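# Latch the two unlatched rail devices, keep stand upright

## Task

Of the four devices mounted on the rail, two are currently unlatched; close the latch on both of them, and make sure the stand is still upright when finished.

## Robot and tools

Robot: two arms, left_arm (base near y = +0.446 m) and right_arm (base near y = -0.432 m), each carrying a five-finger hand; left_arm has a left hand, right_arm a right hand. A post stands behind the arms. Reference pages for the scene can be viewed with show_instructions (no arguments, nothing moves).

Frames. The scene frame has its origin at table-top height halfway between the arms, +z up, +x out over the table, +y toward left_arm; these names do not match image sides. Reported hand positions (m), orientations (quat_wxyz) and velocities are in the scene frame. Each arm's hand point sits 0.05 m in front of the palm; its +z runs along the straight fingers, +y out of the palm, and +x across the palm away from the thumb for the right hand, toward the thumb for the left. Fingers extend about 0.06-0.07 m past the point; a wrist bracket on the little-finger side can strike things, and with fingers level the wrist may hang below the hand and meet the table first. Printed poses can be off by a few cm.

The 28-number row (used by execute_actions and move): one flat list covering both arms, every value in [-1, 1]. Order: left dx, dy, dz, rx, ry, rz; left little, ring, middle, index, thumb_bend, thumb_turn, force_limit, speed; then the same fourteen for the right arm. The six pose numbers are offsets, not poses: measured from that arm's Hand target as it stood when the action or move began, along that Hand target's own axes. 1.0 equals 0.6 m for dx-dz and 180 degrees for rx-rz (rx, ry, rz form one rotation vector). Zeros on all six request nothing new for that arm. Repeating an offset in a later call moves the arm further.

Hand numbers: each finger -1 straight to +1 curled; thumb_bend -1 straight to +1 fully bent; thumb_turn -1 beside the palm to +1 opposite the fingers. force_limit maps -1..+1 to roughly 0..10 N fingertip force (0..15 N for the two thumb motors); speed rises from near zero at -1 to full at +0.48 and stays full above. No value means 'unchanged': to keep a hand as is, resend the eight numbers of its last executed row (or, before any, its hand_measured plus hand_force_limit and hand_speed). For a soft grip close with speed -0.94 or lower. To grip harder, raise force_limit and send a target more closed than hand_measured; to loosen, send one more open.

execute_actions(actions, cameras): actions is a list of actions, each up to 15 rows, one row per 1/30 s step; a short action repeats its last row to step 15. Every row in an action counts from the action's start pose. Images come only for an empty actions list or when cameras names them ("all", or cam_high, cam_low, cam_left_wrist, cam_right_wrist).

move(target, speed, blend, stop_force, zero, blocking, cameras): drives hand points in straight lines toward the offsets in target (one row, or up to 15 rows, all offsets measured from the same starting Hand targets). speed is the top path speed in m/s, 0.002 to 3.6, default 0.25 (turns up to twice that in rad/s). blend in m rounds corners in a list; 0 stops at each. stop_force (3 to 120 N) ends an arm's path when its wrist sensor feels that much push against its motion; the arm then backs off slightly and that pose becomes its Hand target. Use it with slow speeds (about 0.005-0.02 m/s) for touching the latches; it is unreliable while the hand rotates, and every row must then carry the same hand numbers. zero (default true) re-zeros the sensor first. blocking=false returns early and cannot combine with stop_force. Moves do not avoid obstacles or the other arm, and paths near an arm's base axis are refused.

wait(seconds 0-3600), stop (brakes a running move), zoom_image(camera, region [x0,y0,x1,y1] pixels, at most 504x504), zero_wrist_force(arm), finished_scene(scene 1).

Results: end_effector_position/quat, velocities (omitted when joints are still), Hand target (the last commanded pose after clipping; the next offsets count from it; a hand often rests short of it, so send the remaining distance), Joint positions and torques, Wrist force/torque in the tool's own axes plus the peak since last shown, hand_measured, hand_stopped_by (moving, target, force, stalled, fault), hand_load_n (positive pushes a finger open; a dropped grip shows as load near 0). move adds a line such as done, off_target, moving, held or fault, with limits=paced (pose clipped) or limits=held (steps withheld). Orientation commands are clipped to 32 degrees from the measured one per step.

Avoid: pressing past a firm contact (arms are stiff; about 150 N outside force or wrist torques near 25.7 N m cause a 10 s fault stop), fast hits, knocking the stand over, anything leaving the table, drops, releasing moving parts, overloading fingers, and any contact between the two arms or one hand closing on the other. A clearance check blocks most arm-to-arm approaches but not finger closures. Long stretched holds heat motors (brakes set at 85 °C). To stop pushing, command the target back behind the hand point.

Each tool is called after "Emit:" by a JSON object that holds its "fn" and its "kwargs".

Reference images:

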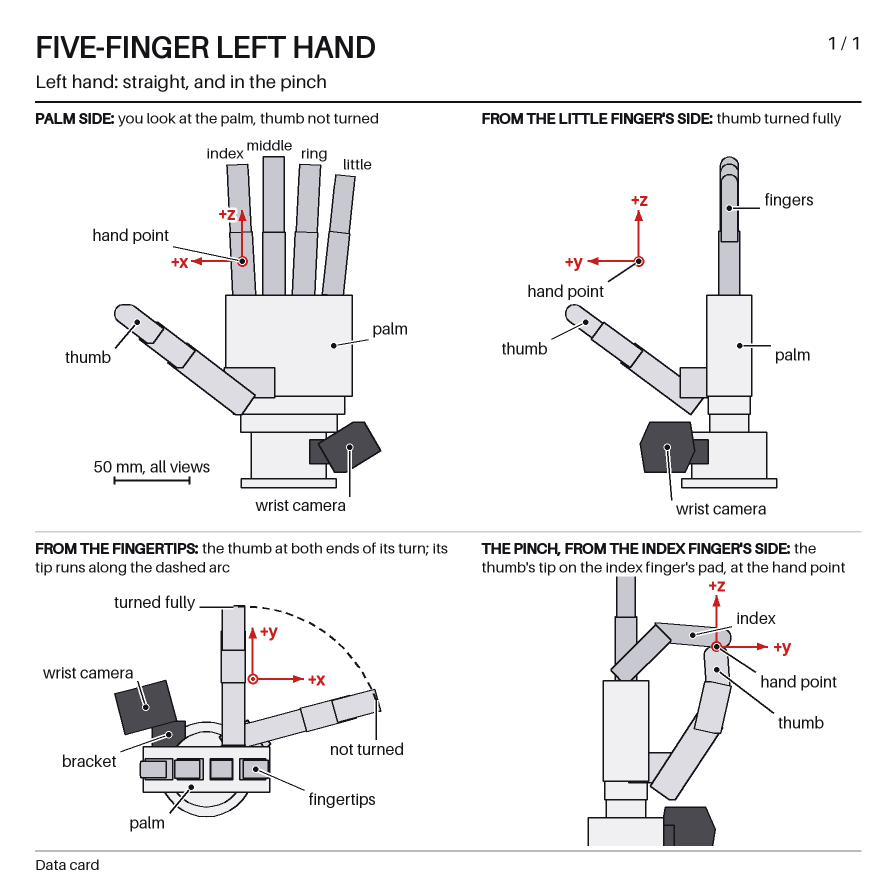

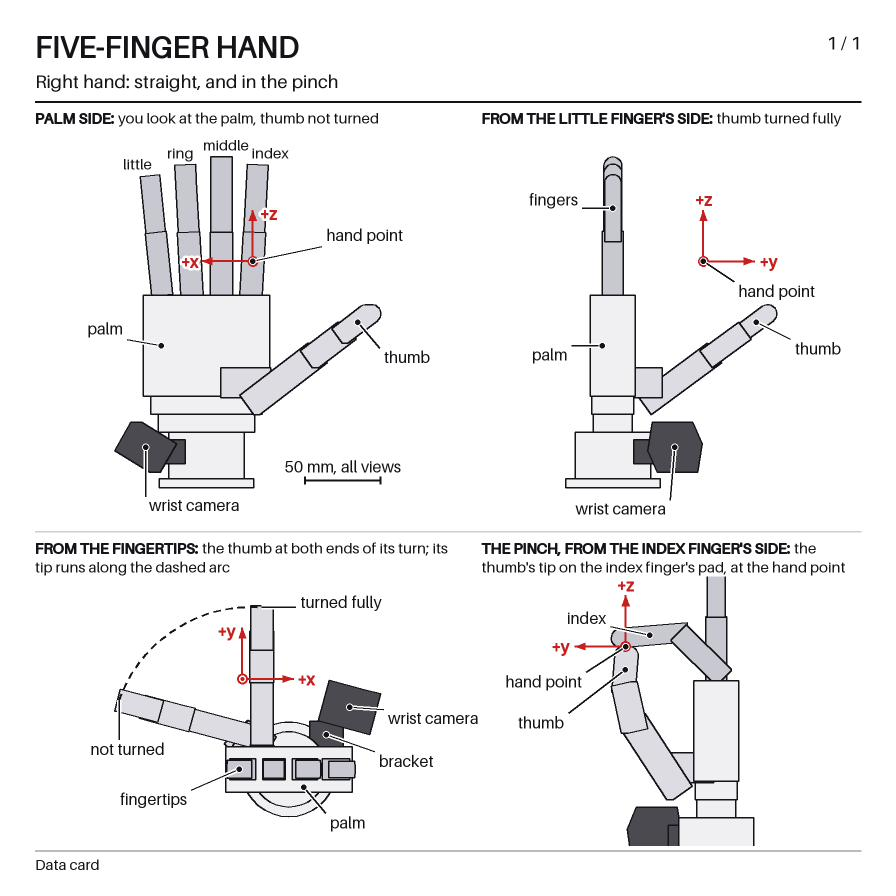

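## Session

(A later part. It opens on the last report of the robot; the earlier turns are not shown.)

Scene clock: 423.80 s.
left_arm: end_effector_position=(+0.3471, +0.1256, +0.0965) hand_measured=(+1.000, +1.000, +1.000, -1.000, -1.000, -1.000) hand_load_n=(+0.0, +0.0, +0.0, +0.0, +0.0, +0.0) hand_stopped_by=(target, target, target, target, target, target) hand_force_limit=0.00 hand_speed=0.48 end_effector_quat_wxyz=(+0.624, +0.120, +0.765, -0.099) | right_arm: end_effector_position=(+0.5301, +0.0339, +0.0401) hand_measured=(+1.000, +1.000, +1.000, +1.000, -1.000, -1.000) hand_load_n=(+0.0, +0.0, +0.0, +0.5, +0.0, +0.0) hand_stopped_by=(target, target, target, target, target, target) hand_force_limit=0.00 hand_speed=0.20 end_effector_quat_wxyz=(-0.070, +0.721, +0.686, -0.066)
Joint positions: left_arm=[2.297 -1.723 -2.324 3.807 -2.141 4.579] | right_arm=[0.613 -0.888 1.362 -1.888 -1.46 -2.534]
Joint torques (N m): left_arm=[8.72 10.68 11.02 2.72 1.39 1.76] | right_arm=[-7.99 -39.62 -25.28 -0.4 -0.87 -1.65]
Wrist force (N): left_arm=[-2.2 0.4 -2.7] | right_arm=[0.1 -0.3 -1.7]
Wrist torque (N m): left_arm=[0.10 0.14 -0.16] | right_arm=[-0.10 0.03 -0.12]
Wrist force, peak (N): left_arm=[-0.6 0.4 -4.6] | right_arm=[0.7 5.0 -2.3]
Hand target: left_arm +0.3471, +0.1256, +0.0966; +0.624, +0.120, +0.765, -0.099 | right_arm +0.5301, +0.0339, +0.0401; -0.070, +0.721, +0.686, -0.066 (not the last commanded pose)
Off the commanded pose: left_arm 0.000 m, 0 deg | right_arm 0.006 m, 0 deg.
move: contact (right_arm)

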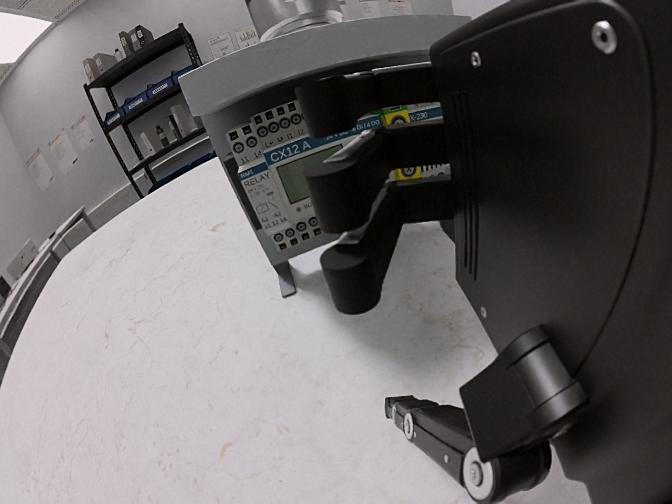

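Emit:
{"fn": "move", "kwargs": {"target": [-0.0044,0.0072,0.0217,0,0,0,1,1,1,-1,-1,-1,0,0.48,0,0,0,0,0,0,1,1,1,1,-1,-1,0,0.2], "speed": 0.009, "stop_force": 50, "cameras": ["cam_left_wrist","cam_high"]}}

Emit:
{"fn": "zoom_image", "kwargs": {"camera": "cam_left_wrist", "region": [200, 40, 460, 280]}}

Emit:
{"fn": "zoom_image", "kwargs": {"camera": "cam_high", "region": [440, 190, 580, 330]}}

Scene clock: 429.67 s.
left_arm: end_effector_position=(+0.3545, +0.1256, +0.0964) hand_measured=(+1.000, +1.000, +1.000, -1.000, -1.000, -1.000) hand_load_n=(+0.0, +0.0, +0.0, +0.5, +0.0, +0.0) hand_stopped_by=(target, target, target, target, target, target) hand_force_limit=0.00 hand_speed=0.48 end_effector_quat_wxyz=(+0.624, +0.120, +0.765, -0.099) | right_arm: end_effector_position=(+0.5301, +0.0339, +0.0401) hand_measured=(+1.000, +1.000, +1.000, +1.000, -1.000, -1.000) hand_load_n=(-0.5, +0.0, +0.0, +0.0, +0.0, -0.5) hand_stopped_by=(target, target, target, target, target, target) hand_force_limit=0.00 hand_speed=0.20 end_effector_quat_wxyz=(-0.070, +0.721, +0.686, -0.066)
Joint positions: left_arm=[2.318 -1.726 -2.32 3.809 -2.121 4.585] | right_arm=[0.613 -0.888 1.362 -1.888 -1.46 -2.534]
Joint torques (N m): left_arm=[12.79 40.38 19.8 5.72 -9 -0.94] | right_arm=[30.63 -40.75 3.03 8.12 6.44 -0.36]
Wrist force (N): left_arm=[21.6 -26.2 -41.8] | right_arm=[8.2 54.6 -9.1]
Wrist torque (N m): left_arm=[2.67 0.61 1.40] | right_arm=[3.50 -0.48 1.72]
Wrist force, peak (N): left_arm=[22.8 -28.0 -45.3] | right_arm=[8.7 57.9 -9.9]
Hand target: left_arm +0.3545, +0.1256, +0.0964; +0.624, +0.120, +0.765, -0.099 (not the last commanded pose) | right_arm +0.5301, +0.0339, +0.0401; -0.070, +0.721, +0.686, -0.066
Off the commanded pose: left_arm 0.007 m, 0 deg | right_arm 0.000 m, 0 deg.
move: contact (left_arm)
Images, in order (width x height): cam_high 896x504, cam_left_wrist 672x504.

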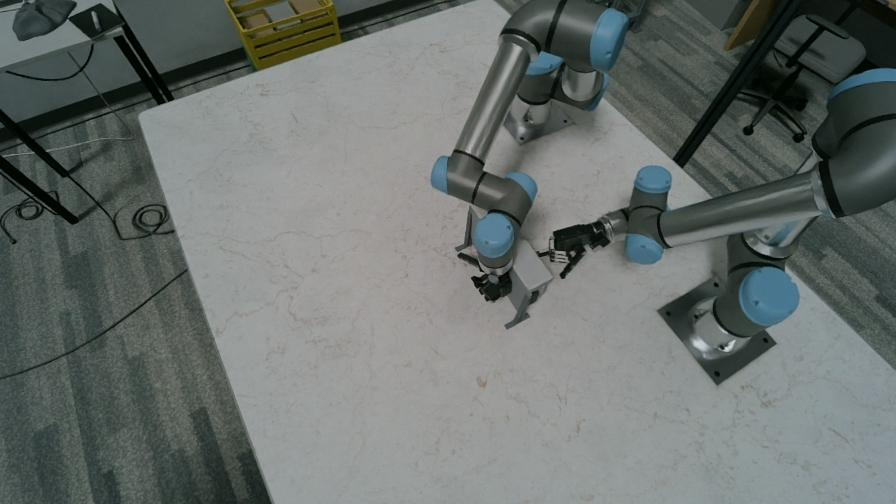

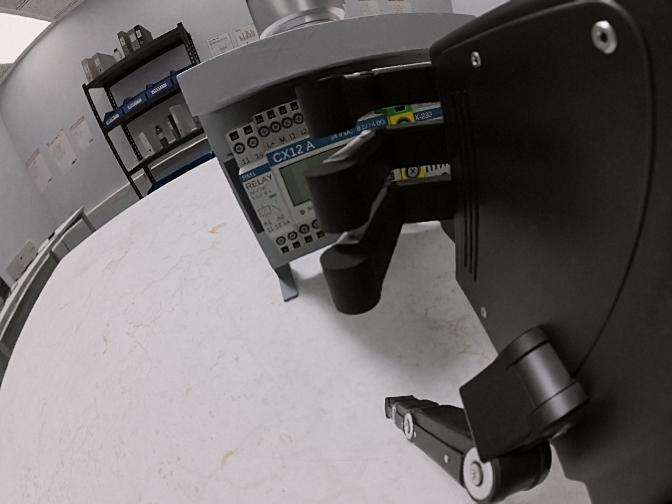

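Scaled by 1.938 from the camera's image (finer frame: 960x720).

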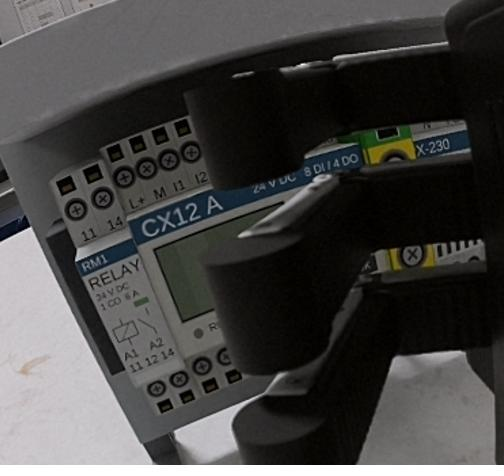

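Scaled by 3.600 from the camera's image (finer frame: 1280x720).

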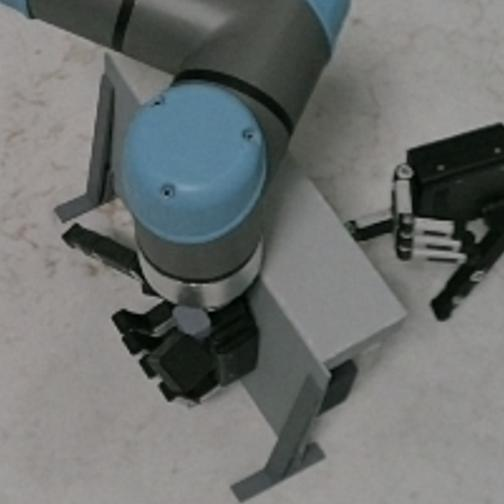

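Emit:
{"fn": "move", "kwargs": {"target": [[0.0063,-0.0102,-0.0311,0,0,0,1,1,1,-1,-1,-1,0,0.48,0,0,0,0,0,0,1,1,1,1,-1,-1,0,0.2],[0.0215,0.056,-0.0398,0,0,0,1,1,1,-1,-1,-1,0,0.48,0,0,0,0,0,0,1,1,1,1,-1,-1,0,0.2],[0.0113,0.0723,0.0098,0,0,0,1,1,1,-1,-1,-1,0,0.48,0,0,0,0,0,0,1,1,1,1,-1,-1,0,0.2]], "speed": [0.06,0.12,0.1], "blend": [0.008,0.01,0], "cameras": ["cam_left_wrist"]}}

Emit:
{"fn": "zoom_image", "kwargs": {"camera": "cam_left_wrist", "region": [160, 20, 460, 280]}}

Scene clock: 450.47 s.
left_arm: end_effector_position=(+0.3719, +0.1655, +0.0885) hand_measured=(+1.000, +1.000, +1.000, -1.000, -1.000, -1.000) hand_load_n=(+0.0, +0.0, +0.0, +0.0, +0.0, +0.0) hand_stopped_by=(target, target, target, target, target, target) hand_force_limit=0.00 hand_speed=0.48 end_effector_quat_wxyz=(+0.624, +0.120, +0.766, -0.099) | right_arm: end_effector_position=(+0.5302, +0.0338, +0.0402) hand_measured=(+1.000, +1.000, +1.000, +1.000, -1.000, -1.000) hand_load_n=(+0.0, +0.0, +0.0, +0.0, +0.0, +0.0) hand_stopped_by=(target, target, target, target, target, target) hand_force_limit=0.00 hand_speed=0.20 end_effector_quat_wxyz=(-0.070, +0.721, +0.686, -0.066)
Joint positions: left_arm=[2.469 -1.669 -2.423 3.871 -1.973 4.623] | right_arm=[0.613 -0.888 1.362 -1.888 -1.46 -2.534]
Joint torques (N m): left_arm=[14.67 8.6 30.92 6.17 0.53 1.88] | right_arm=[5.23 -47.87 -21.05 1.32 2.42 1.03]
Wrist force (N): left_arm=[9.0 -6.9 -18.2] | right_arm=[-0.1 21.5 -3.4]
Wrist torque (N m): left_arm=[0.85 -0.36 0.61] | right_arm=[1.57 0.16 0.83]
Wrist force, peak (N): left_arm=[21.7 -26.9 -42.0] | right_arm=[8.2 55.0 -9.3]
Hand target: left_arm +0.3720, +0.1655, +0.0886; +0.624, +0.120, +0.765, -0.099 | right_arm +0.5301, +0.0339, +0.0401; -0.070, +0.721, +0.686, -0.066
Off the commanded pose: left_arm 0.000 m, 0 deg | right_arm 0.000 m, 0 deg.
move: done

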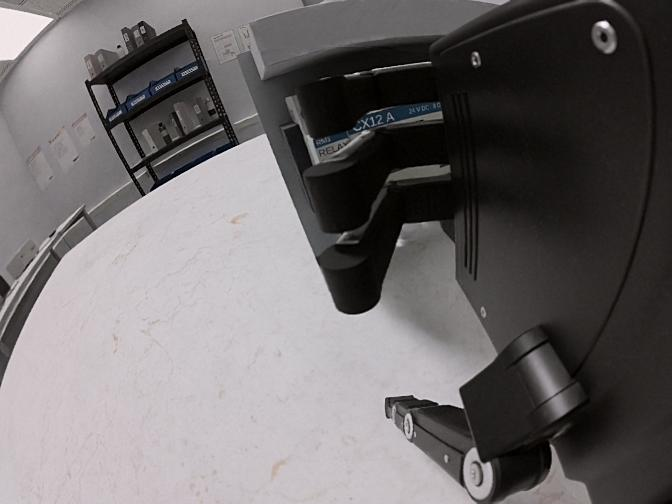

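Scaled by 1.680 from the camera's image (finer frame: 960x720).

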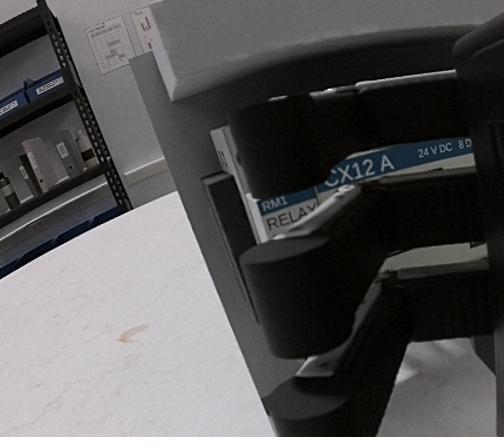

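Emit:
{"fn": "move", "kwargs": {"target": [-0.0044,0.0072,0.0217,0,0,0,1,1,1,-1,-1,-1,0,0.48,0,0,0,0,0,0,1,1,1,1,-1,-1,0,0.2], "speed": 0.01, "stop_force": 50, "zero": false, "cameras": ["cam_left_wrist","cam_high"]}}

Emit:
{"fn": "zoom_image", "kwargs": {"camera": "cam_left_wrist", "region": [160, 20, 460, 280]}}

Emit:
{"fn": "zoom_image", "kwargs": {"camera": "cam_high", "region": [440, 190, 580, 330]}}

Scene clock: 454.90 s.
left_arm: end_effector_position=(+0.3776, +0.1656, +0.0885) hand_measured=(+1.000, +1.000, +1.000, -1.000, -1.000, -1.000) hand_load_n=(+0.0, +0.0, +0.5, +0.5, +0.0, +0.0) hand_stopped_by=(target, target, target, target, target, target) hand_force_limit=0.00 hand_speed=0.48 end_effector_quat_wxyz=(+0.624, +0.120, +0.766, -0.099) | right_arm: end_effector_position=(+0.5301, +0.0339, +0.0401) hand_measured=(+1.000, +1.000, +1.000, +1.000, -1.000, -1.000) hand_load_n=(+0.0, +0.0, +0.0, +0.0, +0.0, +0.0) hand_stopped_by=(target, target, target, target, target, target) hand_force_limit=0.00 hand_speed=0.20 end_effector_quat_wxyz=(-0.070, +0.721, +0.686, -0.066)
Joint positions: left_arm=[2.484 -1.673 -2.418 3.872 -1.958 4.627] | right_arm=[0.613 -0.888 1.362 -1.888 -1.46 -2.534]
Joint torques (N m): left_arm=[5.93 42.57 27.01 13.36 -6.83 -1.34] | right_arm=[26.48 -54.81 -1.33 8.1 6.98 -2.06]
Wrist force (N): left_arm=[26.5 -17.5 -42.0] | right_arm=[2.2 51.8 -14.3]
Wrist torque (N m): left_arm=[2.25 1.23 1.72] | right_arm=[3.35 0.66 2.51]
Wrist force, peak (N): left_arm=[29.9 -18.0 -47.0] | right_arm=[0.5 56.9 -16.4]
Hand target: left_arm +0.3776, +0.1656, +0.0885; +0.624, +0.120, +0.766, -0.099 (not the last commanded pose) | right_arm +0.5301, +0.0339, +0.0401; -0.070, +0.721, +0.686, -0.066
Off the commanded pose: left_arm 0.008 m, 0 deg | right_arm 0.000 m, 0 deg.
move: contact (left_arm)
Images, in order (width x height): cam_high 896x504, cam_left_wrist 672x504.

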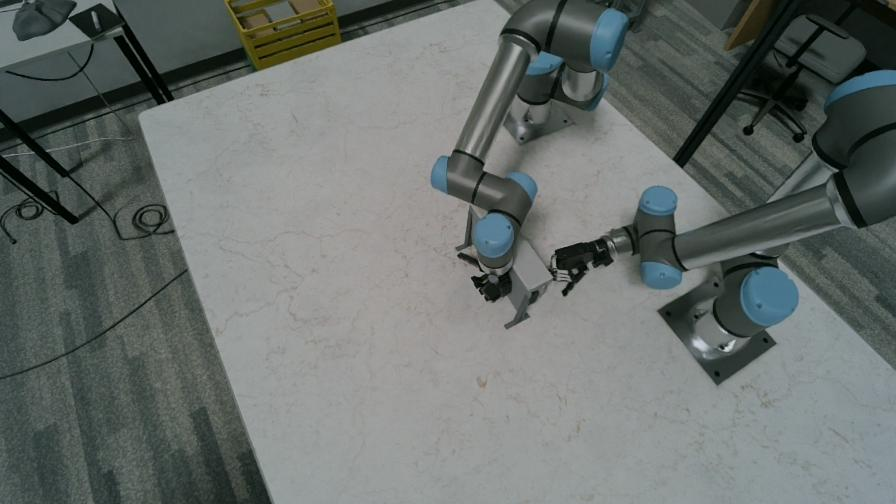

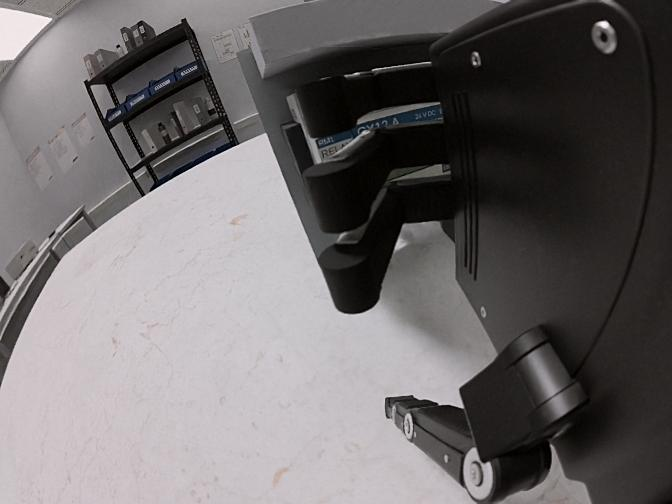

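Scaled by 1.680 from the camera's image (finer frame: 960x720).

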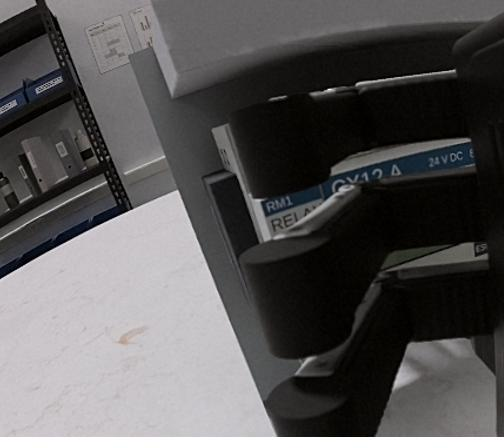

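Scaled by 3.600 from the camera's image (finer frame: 1280x720).

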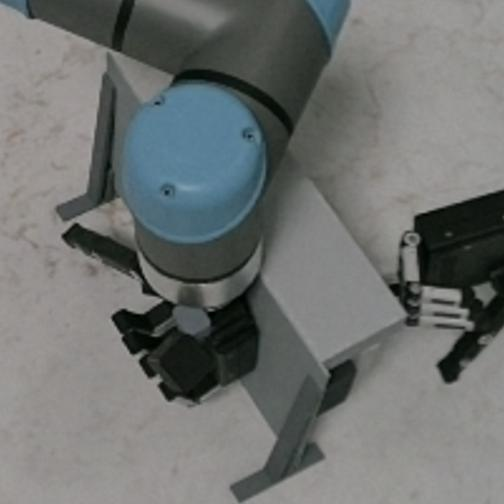

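Emit:
{"fn": "move", "kwargs": {"target": [[0.0095,-0.0154,-0.0466,0,0,0,1,1,1,-1,-1,-1,0,0.48,0,0,0,0,0,0,1,1,1,1,-1,-1,0,0.2],[-0.0125,-0.1165,-0.0798,0,0,0,1,1,1,-1,-1,-1,0,0.48,0,0,0,0,0,0,1,1,1,1,-1,-1,0,0.2],[-0.0125,-0.1165,-0.0798,0,0,0,-1,-1,-1,-1,-1,-1,0,0.48,0,0,0,0,0,0,1,1,1,1,-1,-1,0,0.2]], "speed": [0.1,0.2,0.2], "blend": [0.01,0,0], "cameras": ["cam_left_wrist","cam_high"]}}

Emit:
{"fn": "zoom_image", "kwargs": {"camera": "cam_left_wrist", "region": [190, 60, 450, 280]}}

Emit:
{"fn": "zoom_image", "kwargs": {"camera": "cam_left_wrist", "region": [310, 70, 430, 200]}}

Emit:
{"fn": "zoom_image", "kwargs": {"camera": "cam_left_wrist", "region": [210, 80, 320, 240]}}

Scene clock: 461.60 s.
left_arm: end_effector_position=(+0.3129, +0.1131, +0.1055) hand_measured=(-1.000, -1.000, -1.000, -1.000, -1.000, -1.000) hand_load_n=(+0.0, +0.0, +0.0, +0.0, +0.0, +0.0) hand_stopped_by=(target, target, target, target, target, target) hand_force_limit=0.00 hand_speed=0.48 end_effector_quat_wxyz=(+0.624, +0.120, +0.766, -0.099) | right_arm: end_effector_position=(+0.5301, +0.0339, +0.0401) hand_measured=(+1.000, +1.000, +1.000, +1.000, -1.000, -1.000) hand_load_n=(+0.0, +0.5, +0.0, +0.0, +0.0, +0.0) hand_stopped_by=(target, target, target, target, target, target) hand_force_limit=0.00 hand_speed=0.20 end_effector_quat_wxyz=(-0.070, +0.721, +0.686, -0.066)
Joint positions: left_arm=[2.175 -1.721 -2.293 3.75 -2.259 4.541] | right_arm=[0.613 -0.888 1.362 -1.888 -1.46 -2.534]
Joint torques (N m): left_arm=[-8.89 9.93 23.82 -1.61 -2.17 -1.73] | right_arm=[-7.79 -58.26 -27.45 -2.97 -1.45 0.57]
Wrist force (N): left_arm=[-2.0 1.2 1.1] | right_arm=[0.6 1.9 -2.0]
Wrist torque (N m): left_arm=[0.03 0.24 -0.05] | right_arm=[0.18 0.00 -0.01]
Wrist force, peak (N): left_arm=[26.6 -17.9 -42.9] | right_arm=[1.2 52.4 -14.0]
Hand target: left_arm +0.3129, +0.1131, +0.1055; +0.624, +0.120, +0.766, -0.099 | right_arm +0.5301, +0.0339, +0.0401; -0.070, +0.721, +0.686, -0.066
Off the commanded pose: left_arm 0.000 m, 0 deg | right_arm 0.000 m, 0 deg.
move: done
Images, in order (width x height): cam_high 896x504, cam_left_wrist 672x504.

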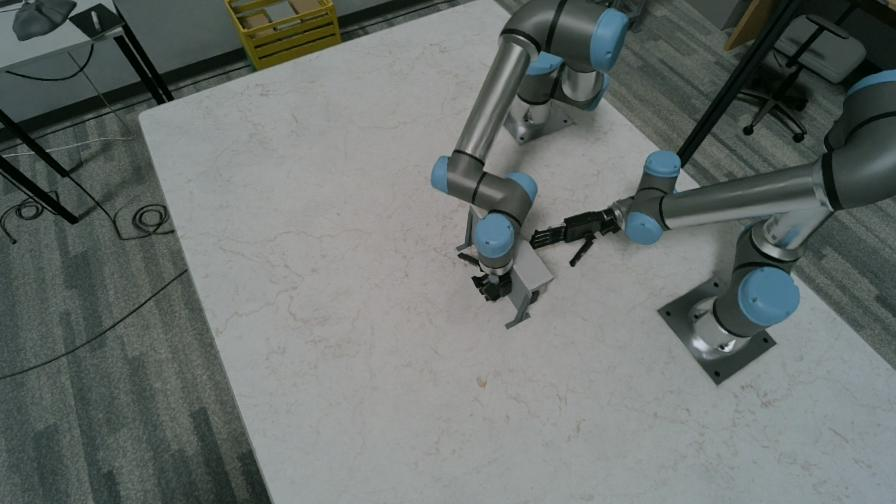

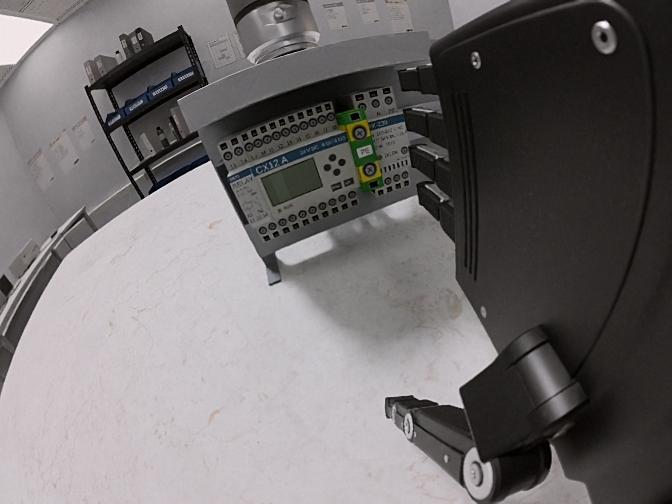

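Scaled by 1.938 from the camera's image (finer frame: 960x720).

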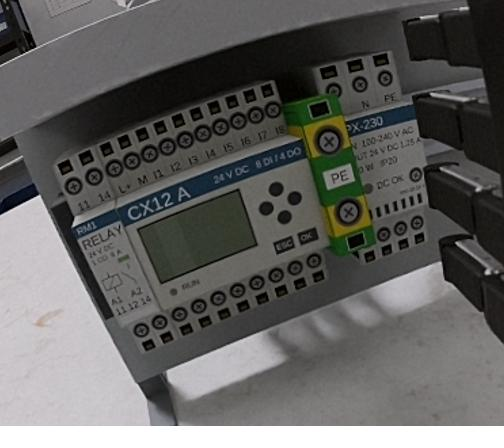

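Scaled by 3.877 from the camera's image (finer frame: 960x720).

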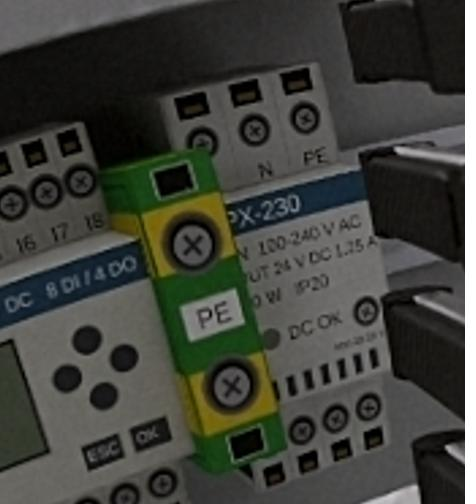

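Scaled by 3.150 from the camera's image (finer frame: 960x720).

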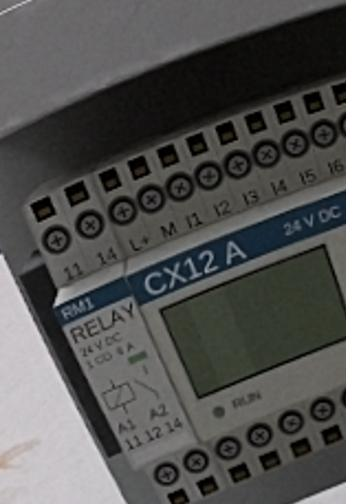

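Emit:
{"fn": "move", "kwargs": {"target": [0.0032,0.036,0.0342,0,0,0,1,1,1,-1,-1,-1,0,0.48,0,0,0,0,0,0,1,1,1,1,-1,-1,0,0.2], "speed": 0.12}}

Emit:
{"fn": "move", "kwargs": {"target": [[-0.0043,0.0069,0.021,0,0,0,1,1,1,-1,-1,-1,0,0.48,0,0,0,0,0,0,1,1,1,1,-1,-1,0,0.2],[0.0131,0.0079,0.0277,0,0,0,1,1,1,-1,-1,-1,0,0.48,0,0,0,0,0,0,1,1,1,1,-1,-1,0,0.2],[0.014,0.0143,0.0482,0,0,0,1,1,1,-1,-1,-1,0,0.48,0,0,0,0,0,0,1,1,1,1,-1,-1,0,0.2]], "speed": [0.025,0.017,0.017], "stop_force": 46, "cameras": ["cam_left_wrist","cam_high"]}}

Emit:
{"fn": "zoom_image", "kwargs": {"camera": "cam_left_wrist", "region": [200, 40, 460, 280]}}

Scene clock: 482.67 s.
left_arm: end_effector_position=(+0.3383, +0.1275, +0.0995) hand_measured=(+1.000, +1.000, +1.000, -1.000, -1.000, -1.000) hand_load_n=(+0.0, +0.0, +0.0, +0.0, +0.0, +0.0) hand_stopped_by=(target, target, target, target, target, target) hand_force_limit=0.00 hand_speed=0.48 end_effector_quat_wxyz=(+0.624, +0.120, +0.766, -0.099) | right_arm: end_effector_position=(+0.5301, +0.0339, +0.0401) hand_measured=(+1.000, +1.000, +1.000, +1.000, -1.000, -1.000) hand_load_n=(+0.0, +0.0, +0.0, +0.0, +0.0, +0.0) hand_stopped_by=(target, target, target, target, target, target) hand_force_limit=0.00 hand_speed=0.20 end_effector_quat_wxyz=(-0.070, +0.721, +0.686, -0.066)
Joint positions: left_arm=[2.277 -1.708 -2.331 3.795 -2.16 4.573] | right_arm=[0.613 -0.888 1.362 -1.888 -1.46 -2.534]
Joint torques (N m): left_arm=[8.88 31.14 1.72 2.56 2.13 1.59] | right_arm=[-8.11 -56.75 -25.54 -1.74 -1.46 0.65]
Wrist force (N): left_arm=[-1.7 1.2 0.8] | right_arm=[0.6 1.9 -1.8]
Wrist torque (N m): left_arm=[0.04 0.17 -0.15] | right_arm=[0.17 0.00 0.00]
Wrist force, peak (N): left_arm=[-2.5 1.3 1.3] | right_arm=[0.8 2.0 -2.5]
Hand target: left_arm +0.3383, +0.1275, +0.0995; +0.624, +0.120, +0.766, -0.099 | right_arm +0.5301, +0.0339, +0.0401; -0.070, +0.721, +0.686, -0.066
Off the commanded pose: left_arm 0.000 m, 0 deg | right_arm 0.000 m, 0 deg.
move: done

Scene clock: 485.17 s.
left_arm: end_effector_position=(+0.3557, +0.1276, +0.0879) hand_measured=(+1.000, +1.000, +1.000, -1.000, -1.000, -1.000) hand_load_n=(+0.0, +0.0, +0.0, +0.5, +0.0, +0.0) hand_stopped_by=(target, target, target, target, target, target) hand_force_limit=0.00 hand_speed=0.48 end_effector_quat_wxyz=(+0.624, +0.121, +0.766, -0.099) | right_arm: end_effector_position=(+0.5301, +0.0339, +0.0401) hand_measured=(+1.000, +1.000, +1.000, +1.000, -1.000, -1.000) hand_load_n=(+0.0, +0.0, +0.0, +0.0, +0.0, +0.0) hand_stopped_by=(target, target, target, target, target, target) hand_force_limit=0.00 hand_speed=0.20 end_effector_quat_wxyz=(-0.070, +0.721, +0.686, -0.066)
Joint positions: left_arm=[2.326 -1.745 -2.332 3.839 -2.113 4.587] | right_arm=[0.613 -0.888 1.362 -1.888 -1.46 -2.534]
Joint torques (N m): left_arm=[5.69 26.25 8.32 -0.15 -5.66 -1.37] | right_arm=[23.92 -55.17 -3.37 6.53 5.96 0.49]
Wrist force (N): left_arm=[-5.5 -16.0 -39.6] | right_arm=[4.3 42.3 -8.8]
Wrist torque (N m): left_arm=[2.23 -0.60 -0.14] | right_arm=[2.22 -0.07 1.08]
Wrist force, peak (N): left_arm=[-6.2 -19.3 -48.0] | right_arm=[3.3 47.7 -6.5]
Hand target: left_arm +0.3557, +0.1276, +0.0879; +0.624, +0.121, +0.766, -0.099 (not the last commanded pose) | right_arm +0.5301, +0.0339, +0.0401; -0.070, +0.721, +0.686, -0.066
Off the commanded pose: left_arm 0.011 m, 0 deg | right_arm 0.000 m, 0 deg.
move: contact (left_arm); path passed 2 of 3 targets
Images, in order (width x height): cam_high 896x504, cam_left_wrist 672x504.

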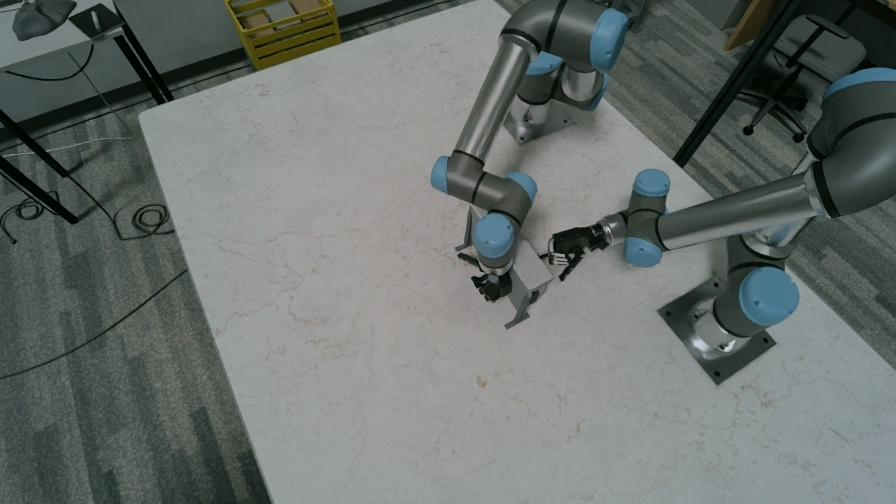

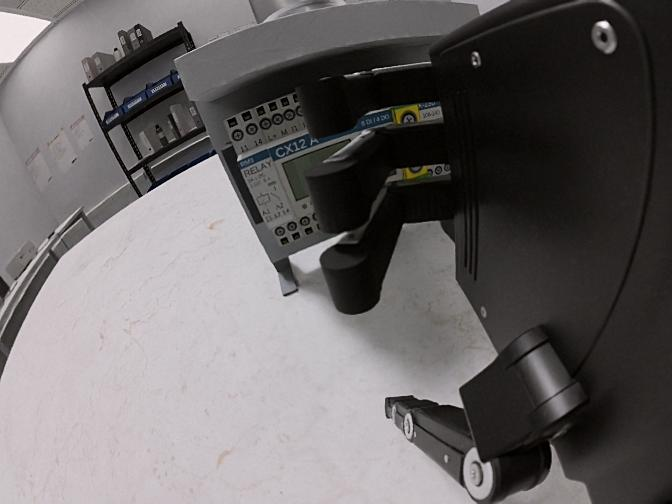

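Scaled by 1.938 from the camera's image (finer frame: 960x720).

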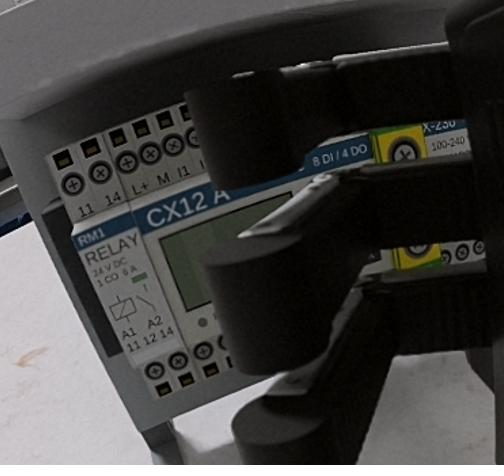

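Emit:
{"fn": "move", "kwargs": {"target": [[0.0063,-0.0102,-0.0311,0,0,0,1,1,1,-1,-1,-1,0,0.48,0,0,0,0,0,0,1,1,1,1,-1,-1,0,0.2],[-0.0167,-0.0448,-0.065,0,0,0,1,1,1,-1,-1,-1,0,0.48,0,0,0,0,0,0,1,1,1,1,-1,-1,0,0.2],[-0.0167,-0.0448,-0.065,0,0,0,-1,-1,-1,-1,-1,-1,0,0.48,0,0,0,0,0,0,1,1,1,1,-1,-1,0,0.2]], "speed": [0.12,0.2,0.2], "blend": [0.005,0,0], "cameras": ["cam_left_wrist"]}}

Emit:
{"fn": "zoom_image", "kwargs": {"camera": "cam_left_wrist", "region": [310, 70, 430, 200]}}

Emit:
{"fn": "zoom_image", "kwargs": {"camera": "cam_left_wrist", "region": [190, 60, 450, 280]}}

Scene clock: 501.13 s.
left_arm: end_effector_position=(+0.3130, +0.1132, +0.1056) hand_measured=(-1.000, -1.000, -1.000, -1.000, -1.000, -1.000) hand_load_n=(+0.0, +0.0, +0.0, +0.0, +0.0, +0.0) hand_stopped_by=(target, target, target, target, target, target) hand_force_limit=0.00 hand_speed=0.48 end_effector_quat_wxyz=(+0.624, +0.121, +0.766, -0.099) | right_arm: end_effector_position=(+0.5301, +0.0339, +0.0401) hand_measured=(+1.000, +1.000, +1.000, +1.000, -1.000, -1.000) hand_load_n=(+0.0, +0.0, +0.0, +0.0, -0.5, +0.0) hand_stopped_by=(target, target, target, target, target, target) hand_force_limit=0.00 hand_speed=0.20 end_effector_quat_wxyz=(-0.070, +0.721, +0.686, -0.066)
Joint positions: left_arm=[2.175 -1.72 -2.293 3.749 -2.258 4.541] | right_arm=[0.613 -0.888 1.362 -1.888 -1.46 -2.534]
Joint torques (N m): left_arm=[-8.91 10.6 24.34 -1.58 -2.17 -1.61] | right_arm=[-7.88 -54.03 -27.18 -2.96 -1.33 0.77]
Wrist force (N): left_arm=[-0.3 1.4 1.2] | right_arm=[1.0 2.3 -1.8]
Wrist torque (N m): left_arm=[0.06 -0.12 0.04] | right_arm=[0.23 -0.11 0.09]
Wrist force, peak (N): left_arm=[-5.8 -16.1 -39.8] | right_arm=[2.9 43.1 -9.4]
Hand target: left_arm +0.3130, +0.1132, +0.1056; +0.624, +0.121, +0.766, -0.099 | right_arm +0.5301, +0.0339, +0.0401; -0.070, +0.721, +0.686, -0.066
Off the commanded pose: left_arm 0.000 m, 0 deg | right_arm 0.000 m, 0 deg.
move: done

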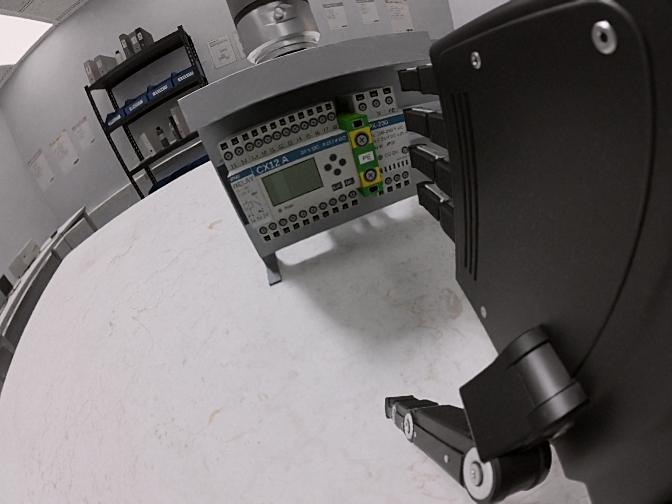

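Scaled by 3.877 from the camera's image (finer frame: 960x720).

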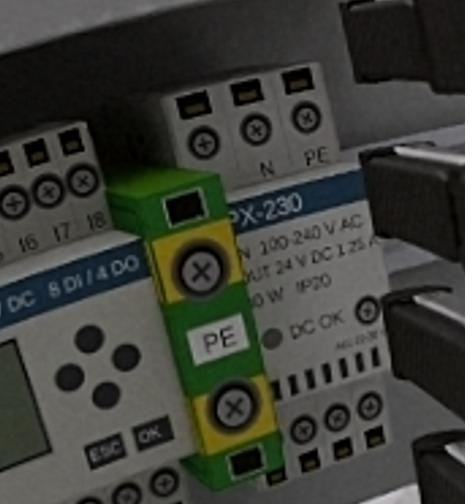

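Scaled by 1.938 from the camera's image (finer frame: 960x720).

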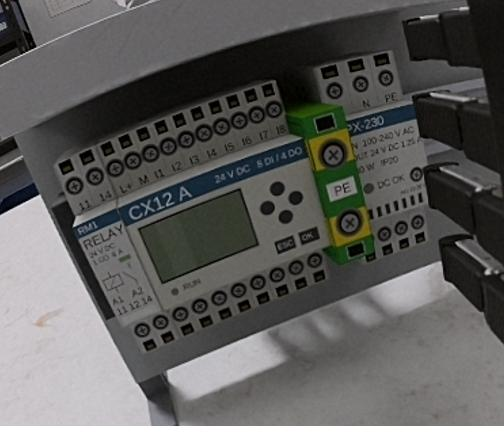

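Emit:
{"fn": "move", "kwargs": {"target": [[0,0,0,0,0,0,-1,-1,-1,-1,-1,-1,0,0.48,0.0007,0.0163,-0.0032,0,0,0,1,1,1,1,-1,-1,0,0.2],[0,0,0,0,0,0,-1,-1,-1,-1,-1,-1,0,0.48,0.0027,0.0653,-0.0127,0,0,0,1,1,1,1,-1,-1,0,0.2]], "speed": [0.04,0.1], "blend": [0.003,0], "cameras": ["cam_left_wrist","cam_high","cam_low"]}}

Emit:
{"fn": "zoom_image", "kwargs": {"camera": "cam_left_wrist", "region": [190, 60, 450, 280]}}

Scene clock: 505.17 s.
left_arm: end_effector_position=(+0.3130, +0.1132, +0.1056) hand_measured=(-1.000, -1.000, -1.000, -1.000, -1.000, -1.000) hand_load_n=(+0.0, +0.0, +0.0, +0.0, +0.0, +0.0) hand_stopped_by=(target, target, target, target, target, target) hand_force_limit=0.00 hand_speed=0.48 end_effector_quat_wxyz=(+0.624, +0.121, +0.766, -0.099) | right_arm: end_effector_position=(+0.5700, +0.0335, +0.0402) hand_measured=(+1.000, +1.000, +1.000, +1.000, -1.000, -1.000) hand_load_n=(+0.0, +0.0, +0.0, +0.0, +0.0, +0.0) hand_stopped_by=(target, target, target, target, target, target) hand_force_limit=0.00 hand_speed=0.20 end_effector_quat_wxyz=(-0.070, +0.721, +0.686, -0.066)
Joint positions: left_arm=[2.175 -1.72 -2.293 3.749 -2.258 4.541] | right_arm=[0.584 -0.823 1.243 -1.832 -1.464 -2.563]
Joint torques (N m): left_arm=[-7.18 11 20.99 0.17 -0.48 -1.3] | right_arm=[-8.74 -41.87 -26.97 -0.38 -1.87 -1.54]
Wrist force (N): left_arm=[-0.3 1.8 1.3] | right_arm=[0.5 -0.2 -2.6]
Wrist torque (N m): left_arm=[0.11 -0.12 0.03] | right_arm=[-0.02 0.01 -0.03]
Wrist force, peak (N): left_arm=[-0.5 1.7 1.4] | right_arm=[1.0 2.2 -2.2]
Hand target: left_arm +0.3130, +0.1132, +0.1056; +0.624, +0.121, +0.766, -0.099 | right_arm +0.5700, +0.0335, +0.0402; -0.070, +0.721, +0.686, -0.066
Off the commanded pose: left_arm 0.000 m, 0 deg | right_arm 0.000 m, 0 deg.
move: done
Images, in order (width x height): cam_high 896x504, cam_low 896x504, cam_left_wrist 672x504.

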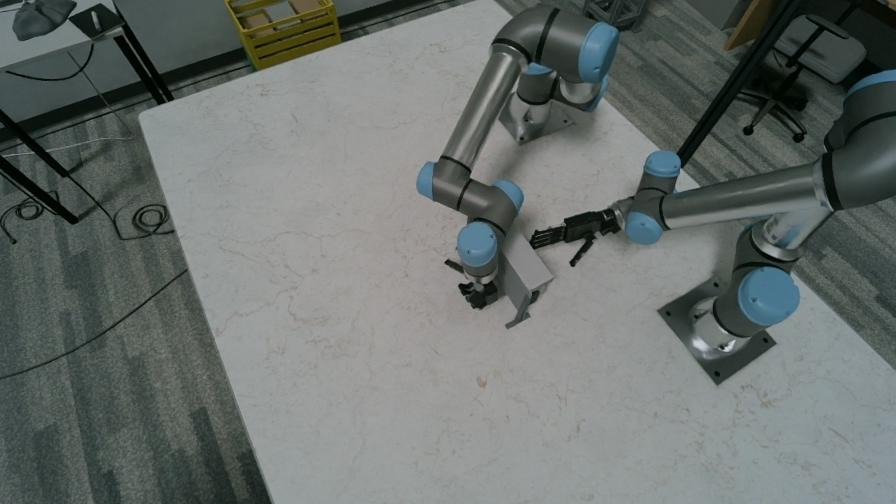

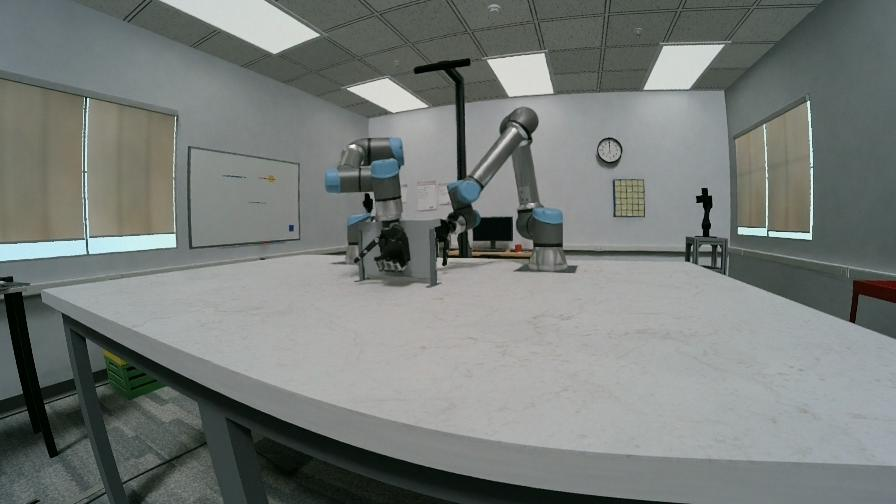

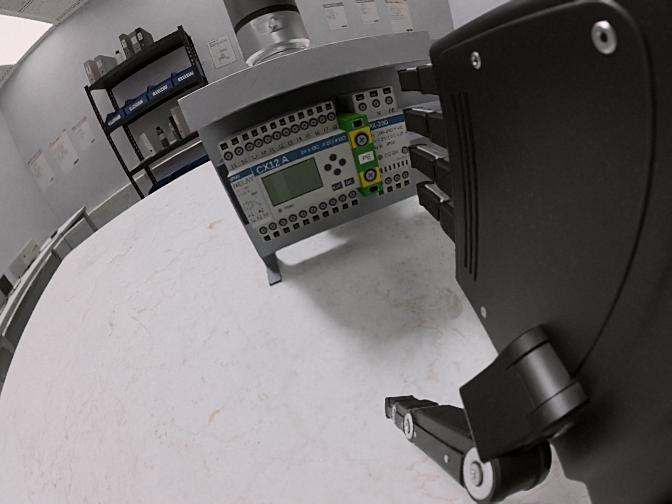

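Scaled by 1.938 from the camera's image (finer frame: 960x720).

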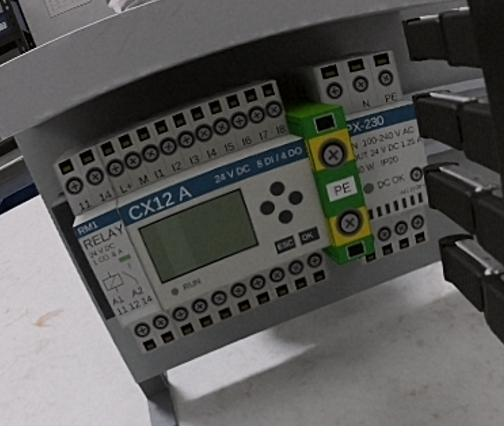

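The stand is upright and both devices are seated, with both arms clear of it.

Emit:
{"fn": "finished_scene", "kwargs": {}}

The scene is finished: the task was done.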